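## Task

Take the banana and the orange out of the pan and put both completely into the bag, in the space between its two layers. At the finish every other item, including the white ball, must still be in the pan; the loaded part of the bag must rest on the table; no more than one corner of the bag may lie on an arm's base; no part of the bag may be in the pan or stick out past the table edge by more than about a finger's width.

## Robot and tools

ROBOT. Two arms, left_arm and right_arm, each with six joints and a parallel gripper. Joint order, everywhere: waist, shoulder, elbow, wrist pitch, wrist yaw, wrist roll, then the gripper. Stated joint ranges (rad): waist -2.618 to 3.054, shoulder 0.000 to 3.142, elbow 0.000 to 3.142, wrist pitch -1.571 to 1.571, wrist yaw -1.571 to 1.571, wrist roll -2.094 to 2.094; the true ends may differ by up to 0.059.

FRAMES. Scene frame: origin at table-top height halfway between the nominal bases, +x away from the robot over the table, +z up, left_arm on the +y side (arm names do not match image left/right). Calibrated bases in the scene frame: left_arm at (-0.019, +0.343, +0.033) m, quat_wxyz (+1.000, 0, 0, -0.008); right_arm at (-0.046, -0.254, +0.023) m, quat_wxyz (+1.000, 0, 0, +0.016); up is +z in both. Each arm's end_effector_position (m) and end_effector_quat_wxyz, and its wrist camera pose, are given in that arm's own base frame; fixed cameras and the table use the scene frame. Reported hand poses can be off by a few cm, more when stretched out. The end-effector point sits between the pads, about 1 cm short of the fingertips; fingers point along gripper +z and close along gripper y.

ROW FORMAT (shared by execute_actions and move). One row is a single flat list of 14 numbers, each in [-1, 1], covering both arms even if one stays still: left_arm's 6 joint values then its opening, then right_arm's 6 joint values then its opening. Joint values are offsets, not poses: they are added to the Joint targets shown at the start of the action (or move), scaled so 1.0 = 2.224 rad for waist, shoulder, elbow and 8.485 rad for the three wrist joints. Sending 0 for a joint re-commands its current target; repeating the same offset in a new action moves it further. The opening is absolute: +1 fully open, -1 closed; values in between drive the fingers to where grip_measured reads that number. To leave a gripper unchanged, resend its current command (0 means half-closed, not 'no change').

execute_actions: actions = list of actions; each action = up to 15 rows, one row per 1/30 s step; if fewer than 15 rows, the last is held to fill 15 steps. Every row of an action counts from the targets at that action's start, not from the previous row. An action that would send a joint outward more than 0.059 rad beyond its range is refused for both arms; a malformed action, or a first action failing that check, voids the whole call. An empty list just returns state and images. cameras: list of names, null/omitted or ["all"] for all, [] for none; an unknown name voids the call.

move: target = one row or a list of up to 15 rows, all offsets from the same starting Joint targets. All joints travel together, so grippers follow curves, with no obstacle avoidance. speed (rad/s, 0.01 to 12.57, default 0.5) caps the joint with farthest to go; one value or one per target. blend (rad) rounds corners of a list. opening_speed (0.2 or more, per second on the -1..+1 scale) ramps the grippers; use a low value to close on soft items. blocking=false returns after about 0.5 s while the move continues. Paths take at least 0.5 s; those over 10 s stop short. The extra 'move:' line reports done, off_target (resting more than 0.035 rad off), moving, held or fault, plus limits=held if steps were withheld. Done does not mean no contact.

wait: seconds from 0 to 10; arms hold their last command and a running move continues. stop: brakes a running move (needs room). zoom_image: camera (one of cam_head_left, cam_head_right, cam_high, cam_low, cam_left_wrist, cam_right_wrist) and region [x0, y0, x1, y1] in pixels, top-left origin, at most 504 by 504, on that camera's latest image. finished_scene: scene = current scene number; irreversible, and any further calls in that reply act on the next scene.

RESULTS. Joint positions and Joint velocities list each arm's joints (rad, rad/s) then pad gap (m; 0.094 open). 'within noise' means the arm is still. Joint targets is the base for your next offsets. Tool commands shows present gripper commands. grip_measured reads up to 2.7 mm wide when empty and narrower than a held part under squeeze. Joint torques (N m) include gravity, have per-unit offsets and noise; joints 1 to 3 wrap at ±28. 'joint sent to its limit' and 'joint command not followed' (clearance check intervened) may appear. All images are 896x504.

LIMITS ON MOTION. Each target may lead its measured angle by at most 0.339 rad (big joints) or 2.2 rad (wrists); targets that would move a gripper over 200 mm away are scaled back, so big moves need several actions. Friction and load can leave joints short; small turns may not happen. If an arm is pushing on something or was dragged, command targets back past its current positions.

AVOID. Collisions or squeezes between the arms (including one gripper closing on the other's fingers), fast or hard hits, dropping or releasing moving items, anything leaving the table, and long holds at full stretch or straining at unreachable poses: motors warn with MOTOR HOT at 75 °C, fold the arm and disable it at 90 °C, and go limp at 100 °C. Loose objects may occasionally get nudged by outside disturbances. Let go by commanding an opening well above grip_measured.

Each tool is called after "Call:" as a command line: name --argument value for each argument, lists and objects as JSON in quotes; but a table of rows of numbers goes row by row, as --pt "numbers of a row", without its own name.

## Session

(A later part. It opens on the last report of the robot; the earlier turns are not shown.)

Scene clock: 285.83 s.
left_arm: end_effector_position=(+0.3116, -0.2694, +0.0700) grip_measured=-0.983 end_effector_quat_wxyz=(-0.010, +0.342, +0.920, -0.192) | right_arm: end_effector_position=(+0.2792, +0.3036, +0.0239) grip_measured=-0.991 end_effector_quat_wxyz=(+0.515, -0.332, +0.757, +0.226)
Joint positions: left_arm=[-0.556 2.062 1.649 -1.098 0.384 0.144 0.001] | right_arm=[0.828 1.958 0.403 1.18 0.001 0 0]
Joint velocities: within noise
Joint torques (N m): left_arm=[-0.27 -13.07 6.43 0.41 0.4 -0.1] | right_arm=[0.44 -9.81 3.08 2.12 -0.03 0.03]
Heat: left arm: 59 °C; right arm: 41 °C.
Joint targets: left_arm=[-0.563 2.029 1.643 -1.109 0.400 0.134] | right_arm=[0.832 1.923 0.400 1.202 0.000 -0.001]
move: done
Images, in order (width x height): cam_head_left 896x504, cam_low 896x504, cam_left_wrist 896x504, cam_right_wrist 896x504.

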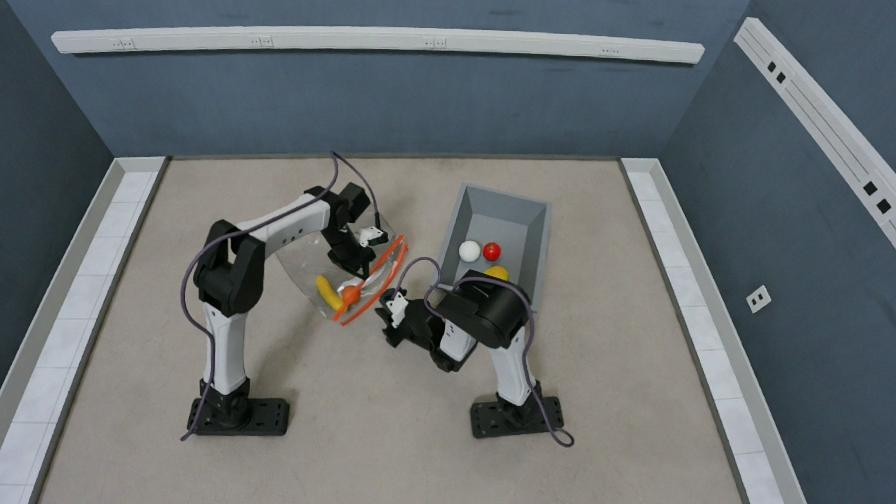

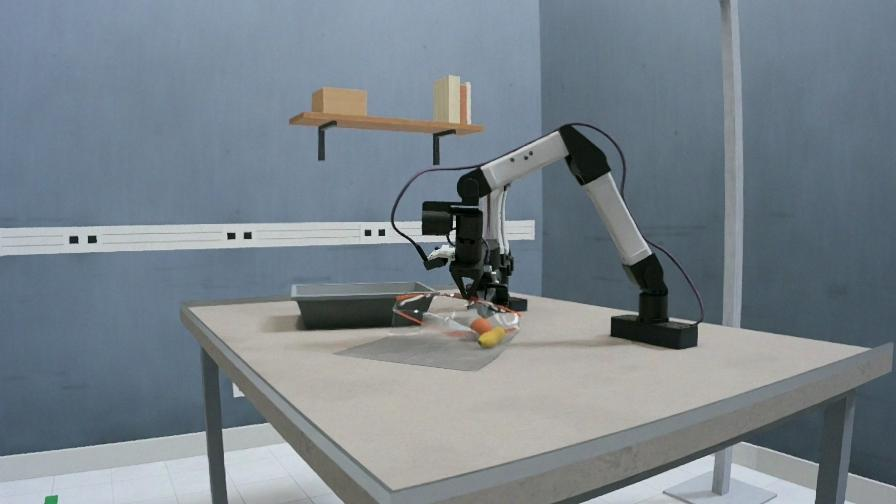

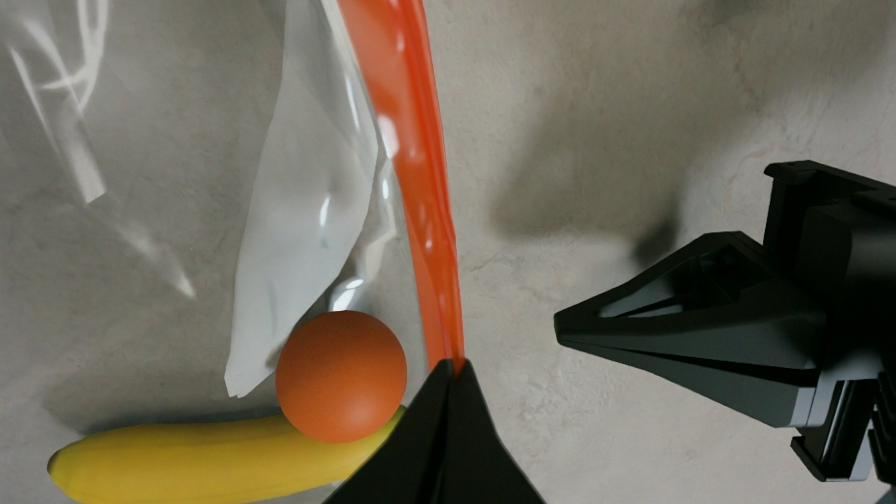

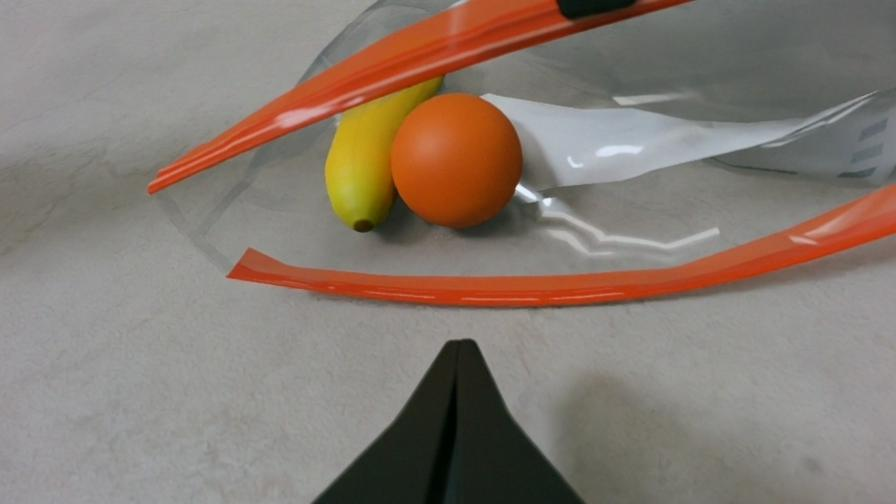

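Call:
move --pt "0 0 0 0 0 0 -1 0 -0.164 -0.09 -0.0464 0 0 -1" --pt "0 0 0 0 0 0 -1 0 -0.522 0.0414 -0.1923 0 0 -1" --pt "0 0 0 0 0 0 -1 -0.374 -0.522 0.0414 -0.1923 0 0 -1" --speed '[0.6,0.9,0.9]' --blend '[0.08,0.2,0]' --cameras '["cam_left_wrist"]'

Call:
move --pt "-0.045 0.0207 -0.0463 0.0146 0 0 -1 0 0 0 0 0 0 -1" --pt "-0.0495 0.0522 -0.0859 0.0329 0 0 -1 0 0 0 0 0 0 -1" --speed 0.08 --cameras '["cam_left_wrist","cam_right_wrist","cam_low","cam_head_left"]'

Call:
zoom_image --camera "cam_head_left" --region '[260, 180, 480, 360]'

Call:
zoom_image --camera "cam_low" --region '[360, 260, 550, 380]'

Scene clock: 290.23 s.
left_arm: end_effector_position=(+0.3116, -0.2694, +0.0700) grip_measured=-0.983 end_effector_quat_wxyz=(-0.010, +0.342, +0.920, -0.192) | right_arm: end_effector_position=(+0.2636, +0.0019, +0.1139) grip_measured=-0.991 end_effector_quat_wxyz=(+0.403, -0.003, +0.915, +0.001)
Joint positions: left_arm=[-0.556 2.062 1.649 -1.098 0.384 0.144 0.001] | right_arm=[0.007 0.771 0.462 -0.433 0 0 0]
Joint velocities: within noise
Joint torques (N m): left_arm=[-0.27 -13.01 6.37 0.42 0.4 -0.1] | right_arm=[-0.68 -1.69 10.25 1.67 -0.02 0.03]
Heat: left arm: 60 °C; right arm: 40 °C.
Joint targets: left_arm=[-0.563 2.029 1.643 -1.109 0.400 0.134] | right_arm=[0.000 0.762 0.492 -0.430 0.000 -0.001]
move: done
Images, in order (width x height): cam_left_wrist 896x504.

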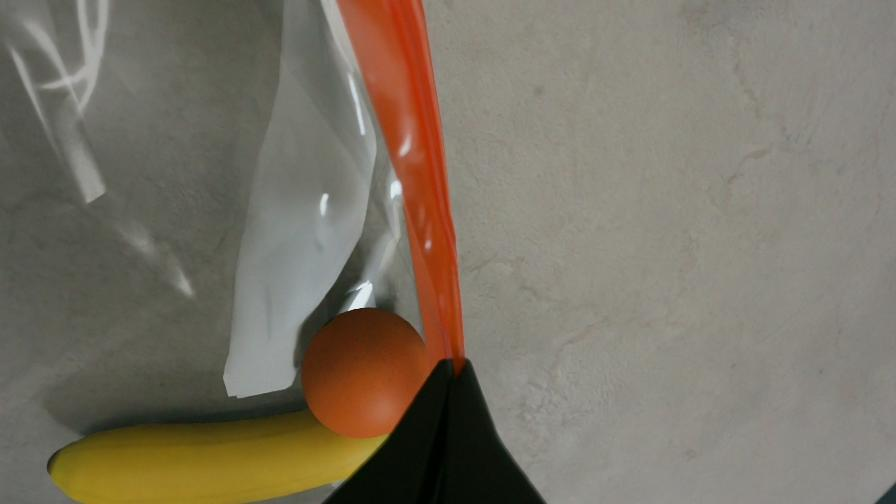

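Scene clock: 294.23 s.
left_arm: end_effector_position=(+0.2784, -0.3004, +0.0013) grip_measured=-0.983 end_effector_quat_wxyz=(-0.018, +0.392, +0.899, -0.193) | right_arm: end_effector_position=(+0.2634, +0.0019, +0.1138) grip_measured=-0.991 end_effector_quat_wxyz=(+0.402, -0.003, +0.916, +0.001)
Joint positions: left_arm=[-0.665 2.126 1.461 -0.84 0.384 0.144 0.001] | right_arm=[0.007 0.771 0.462 -0.433 0 0 0]
Joint velocities: within noise
Joint torques (N m): left_arm=[-0.34 -9.1 5.59 0.67 0.39 -0.11] | right_arm=[-0.68 -1.68 10.26 1.67 -0.02 0.03]
Heat: left arm: 58 °C; right arm: 39 °C.
Joint targets: left_arm=[-0.673 2.145 1.451 -0.830 0.400 0.134] | right_arm=[0.000 0.762 0.492 -0.430 0.000 -0.001]
move: done
Images, in order (width x height): cam_head_left 896x504, cam_low 896x504, cam_left_wrist 896x504, cam_right_wrist 896x504.

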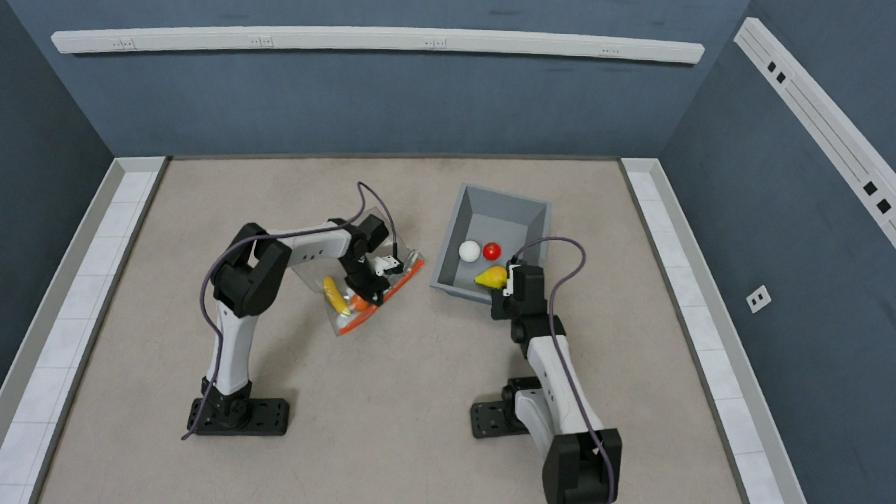

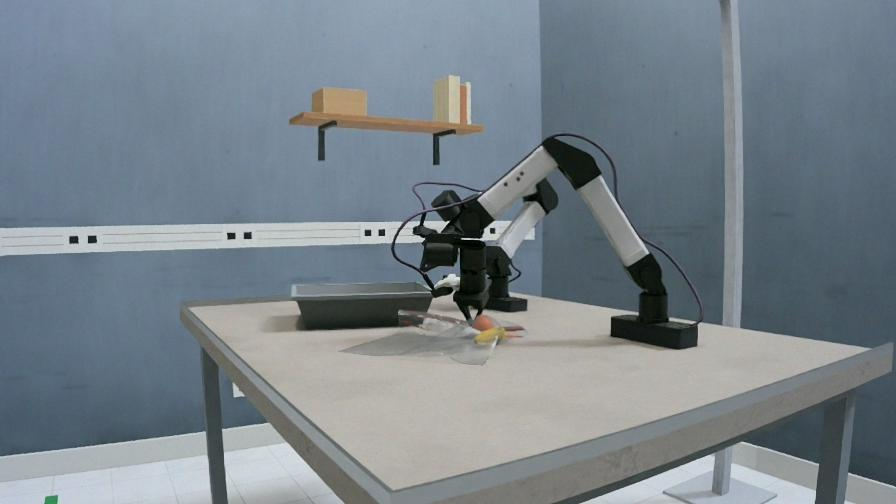

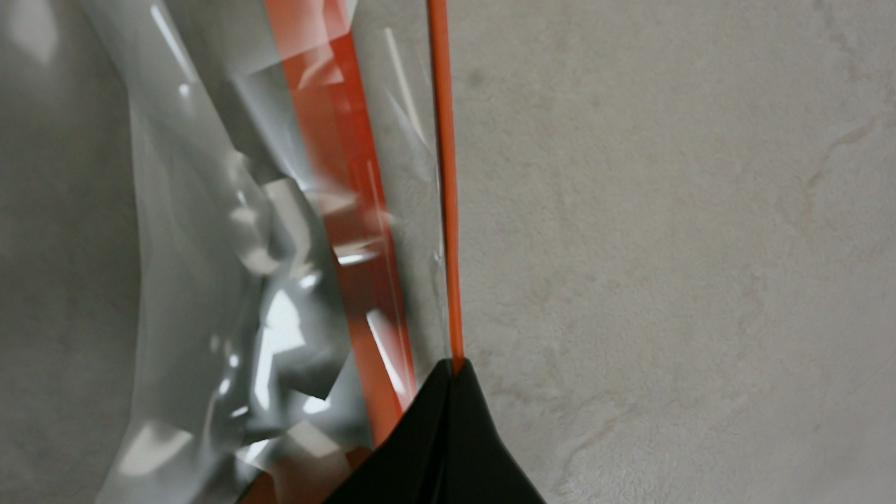

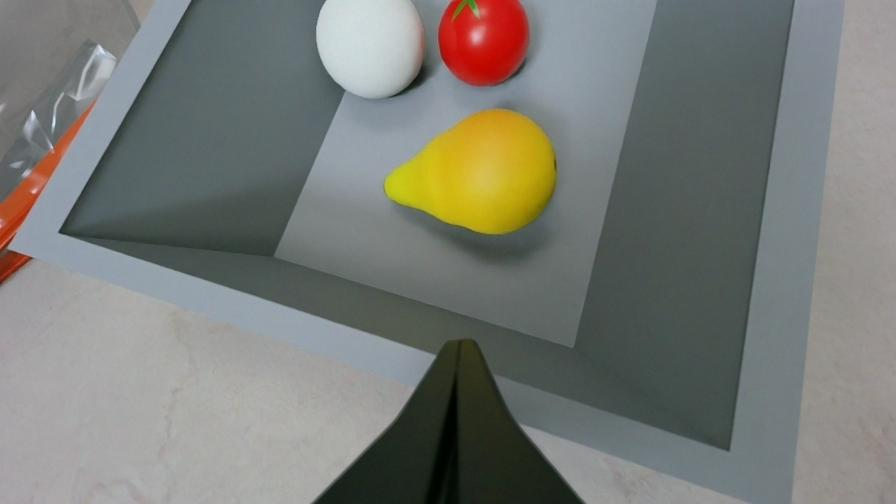

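Scaled by 2.291 from the camera's 896x504 image, which has a finer 1280x720 frame.

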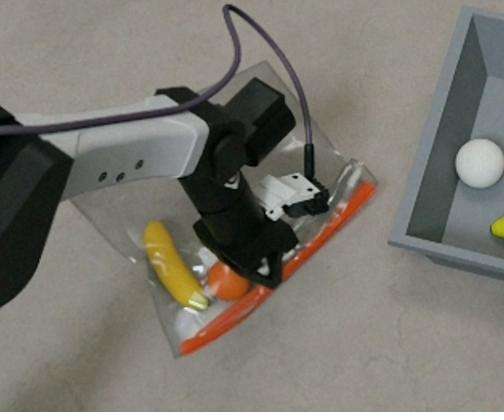

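Scaled by 2.653 from the camera's 896x504 image, which has a finer 1280x720 frame.

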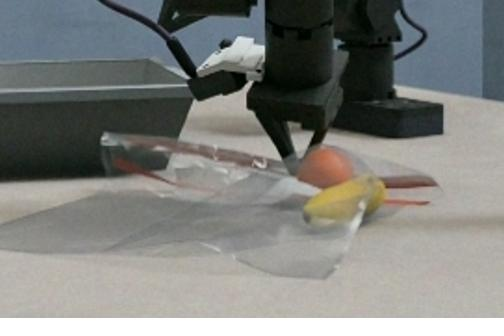

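Call:
move --pt "0 0.0125 0 0 0 0 -1 0 0 0 0 0 0 -1" --pt "0 0.0125 0 0 0 0 -0.5 0 0 0 0 0 0 -1" --pt "0 -0.0522 0.0859 -0.0329 0 0 -0.5 0 0 0 0 0 0 -1" --speed '[0.08,0.08,0.12]' --opening_speed 0.4 --cameras '["cam_left_wrist","cam_low","cam_head_left"]'

Call:
zoom_image --camera "cam_head_left" --region '[260, 180, 480, 360]'

Call:
zoom_image --camera "cam_low" --region '[360, 260, 550, 380]'

Scene clock: 299.77 s.
left_arm: end_effector_position=(+0.2700, -0.3030, +0.0659) grip_measured=-0.502 end_effector_quat_wxyz=(-0.037, +0.391, +0.897, -0.203) | right_arm: end_effector_position=(+0.2634, +0.0019, +0.1138) grip_measured=-0.991 end_effector_quat_wxyz=(+0.402, -0.003, +0.916, +0.001)
Joint positions: left_arm=[-0.672 2.06 1.623 -1.097 0.414 0.142 0.023] | right_arm=[0.007 0.771 0.462 -0.433 0 0 0]
Joint velocities: within noise
Joint torques (N m): left_arm=[0.14 -12.88 8.87 0.34 0.14 -0.09] | right_arm=[-0.66 -1.68 10.26 1.67 -0.02 0.03]
Heat: left arm: 57 °C; right arm: 38 °C.
Joint targets: left_arm=[-0.672 2.029 1.643 -1.110 0.400 0.134] | right_arm=[0.000 0.762 0.492 -0.430 0.000 -0.001]
move: done
Images, in order (width x height): cam_head_left 896x504, cam_low 896x504, cam_left_wrist 896x504.

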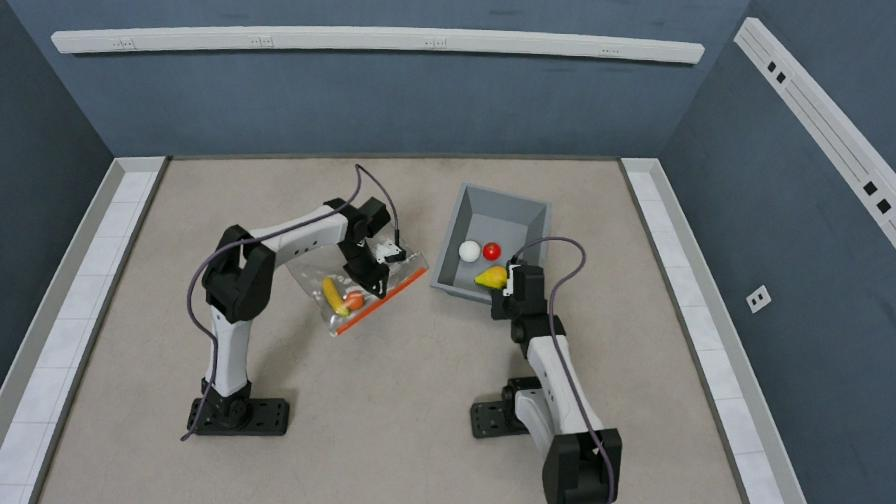

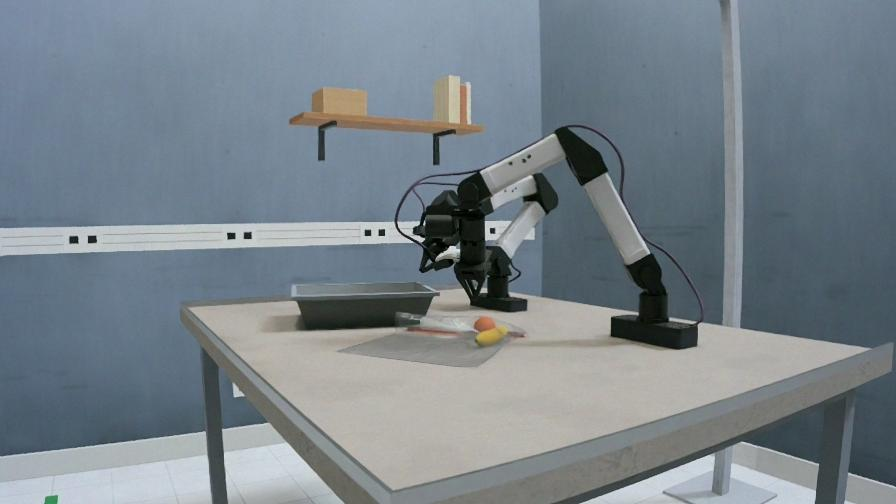

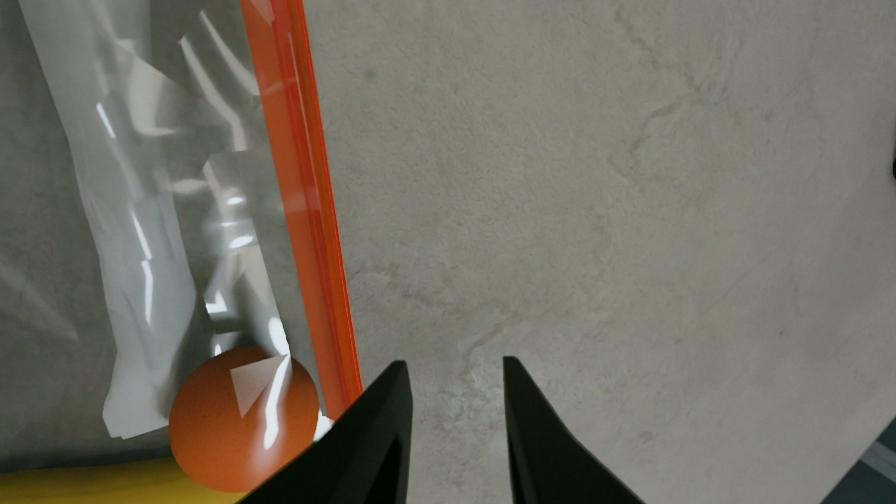

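Scaled by 2.291 from the camera's 896x504 image, which has a finer 1280x720 frame.

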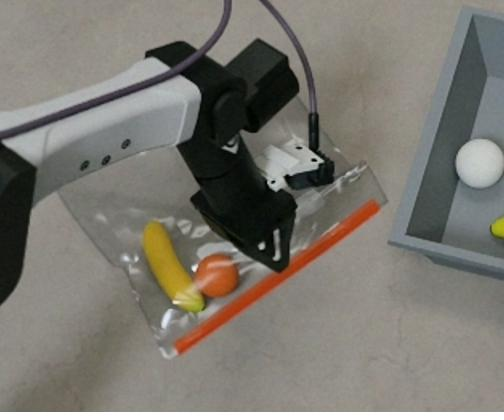

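Scaled by 2.653 from the camera's 896x504 image, which has a finer 1280x720 frame.

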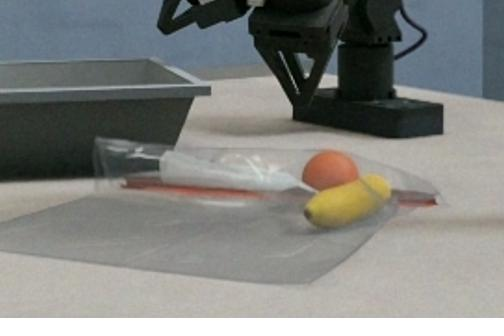

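Call:
move --pt "0 -0.11 0 0 0 0 -0.5 0 0 0 0 0 0 -1" --pt "0.35 -0.16 0 0 -0.047 0 -0.5 0 0 0 0 0 0 -1" --speed 0.6 --blend '[0.05,0]' --cameras '["cam_low","cam_head_left","cam_head_right"]'

Call:
zoom_image --camera "cam_head_right" --region '[280, 180, 460, 360]'

Call:
zoom_image --camera "cam_low" --region '[360, 260, 550, 380]'

Scene clock: 302.40 s.
left_arm: end_effector_position=(+0.3967, +0.0399, +0.1926) grip_measured=-0.502 end_effector_quat_wxyz=(+0.200, +0.018, +0.979, +0.016) | right_arm: end_effector_position=(+0.2634, +0.0019, +0.1138) grip_measured=-0.991 end_effector_quat_wxyz=(+0.402, -0.003, +0.916, +0.001)
Joint positions: left_arm=[0.108 1.698 1.631 -1.1 0.019 0.142 0.023] | right_arm=[0.007 0.771 0.462 -0.433 0 0 0]
Joint velocities: within noise
Joint torques (N m): left_arm=[0.03 -9.89 8.83 1.19 -0.13 -0.11] | right_arm=[-0.68 -1.68 10.28 1.67 -0.03 0.03]
Heat: left arm: 56 °C; right arm: 37 °C.
Joint targets: left_arm=[0.106 1.673 1.643 -1.109 0.001 0.134] | right_arm=[0.000 0.762 0.492 -0.430 0.000 -0.001]
move: done
Images, in order (width x height): cam_head_left 896x504, cam_head_right 896x504, cam_low 896x504.

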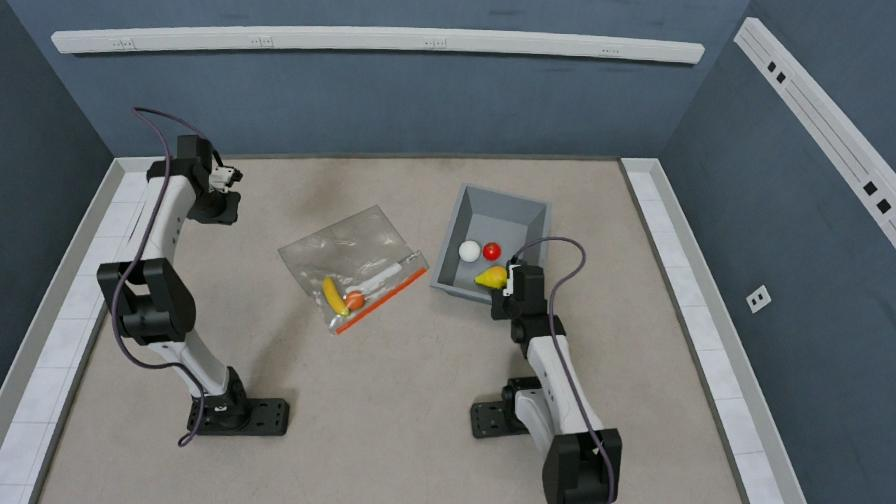

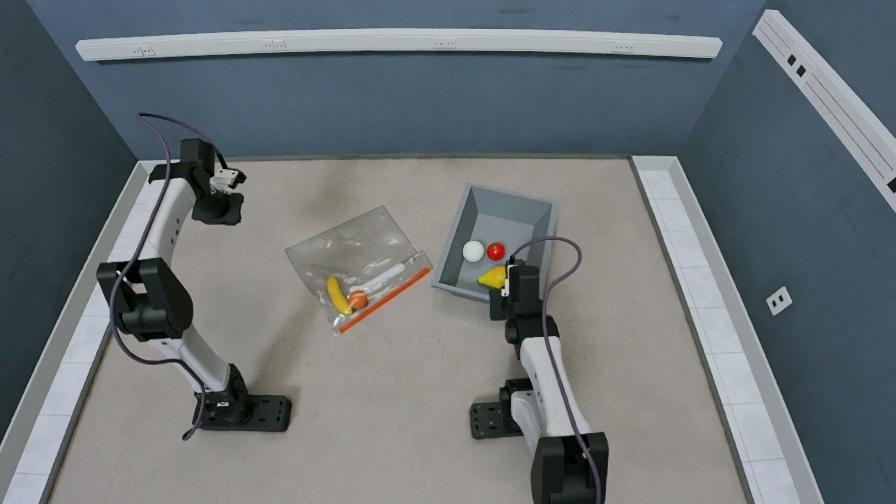

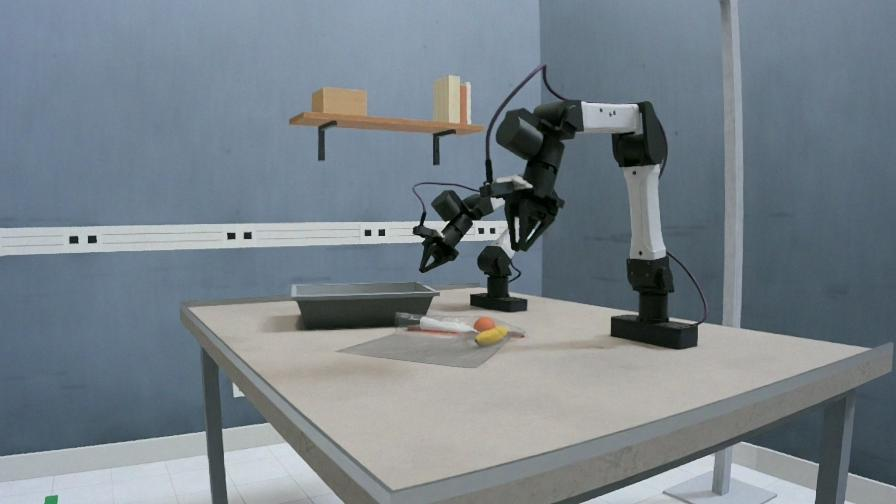

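Scaled by 2.800 from the camera's 896x504 image, which has a finer 1280x720 frame.

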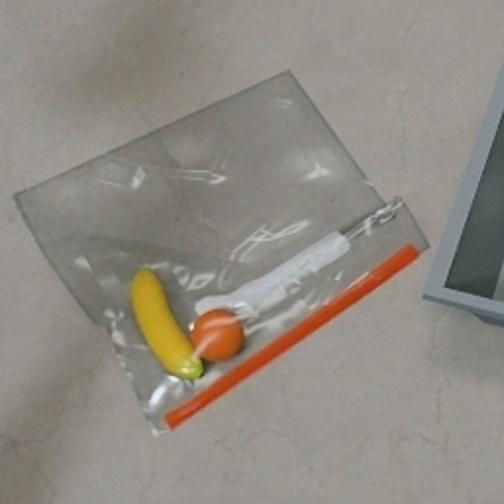

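Scaled by 2.653 from the camera's 896x504 image, which has a finer 1280x720 frame.

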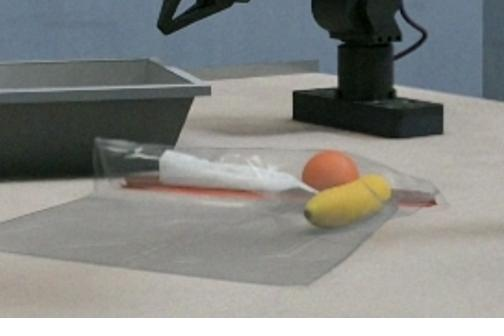

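Perfect.

Call:
finished_scene --scene 2

The scene is finished: the task was done.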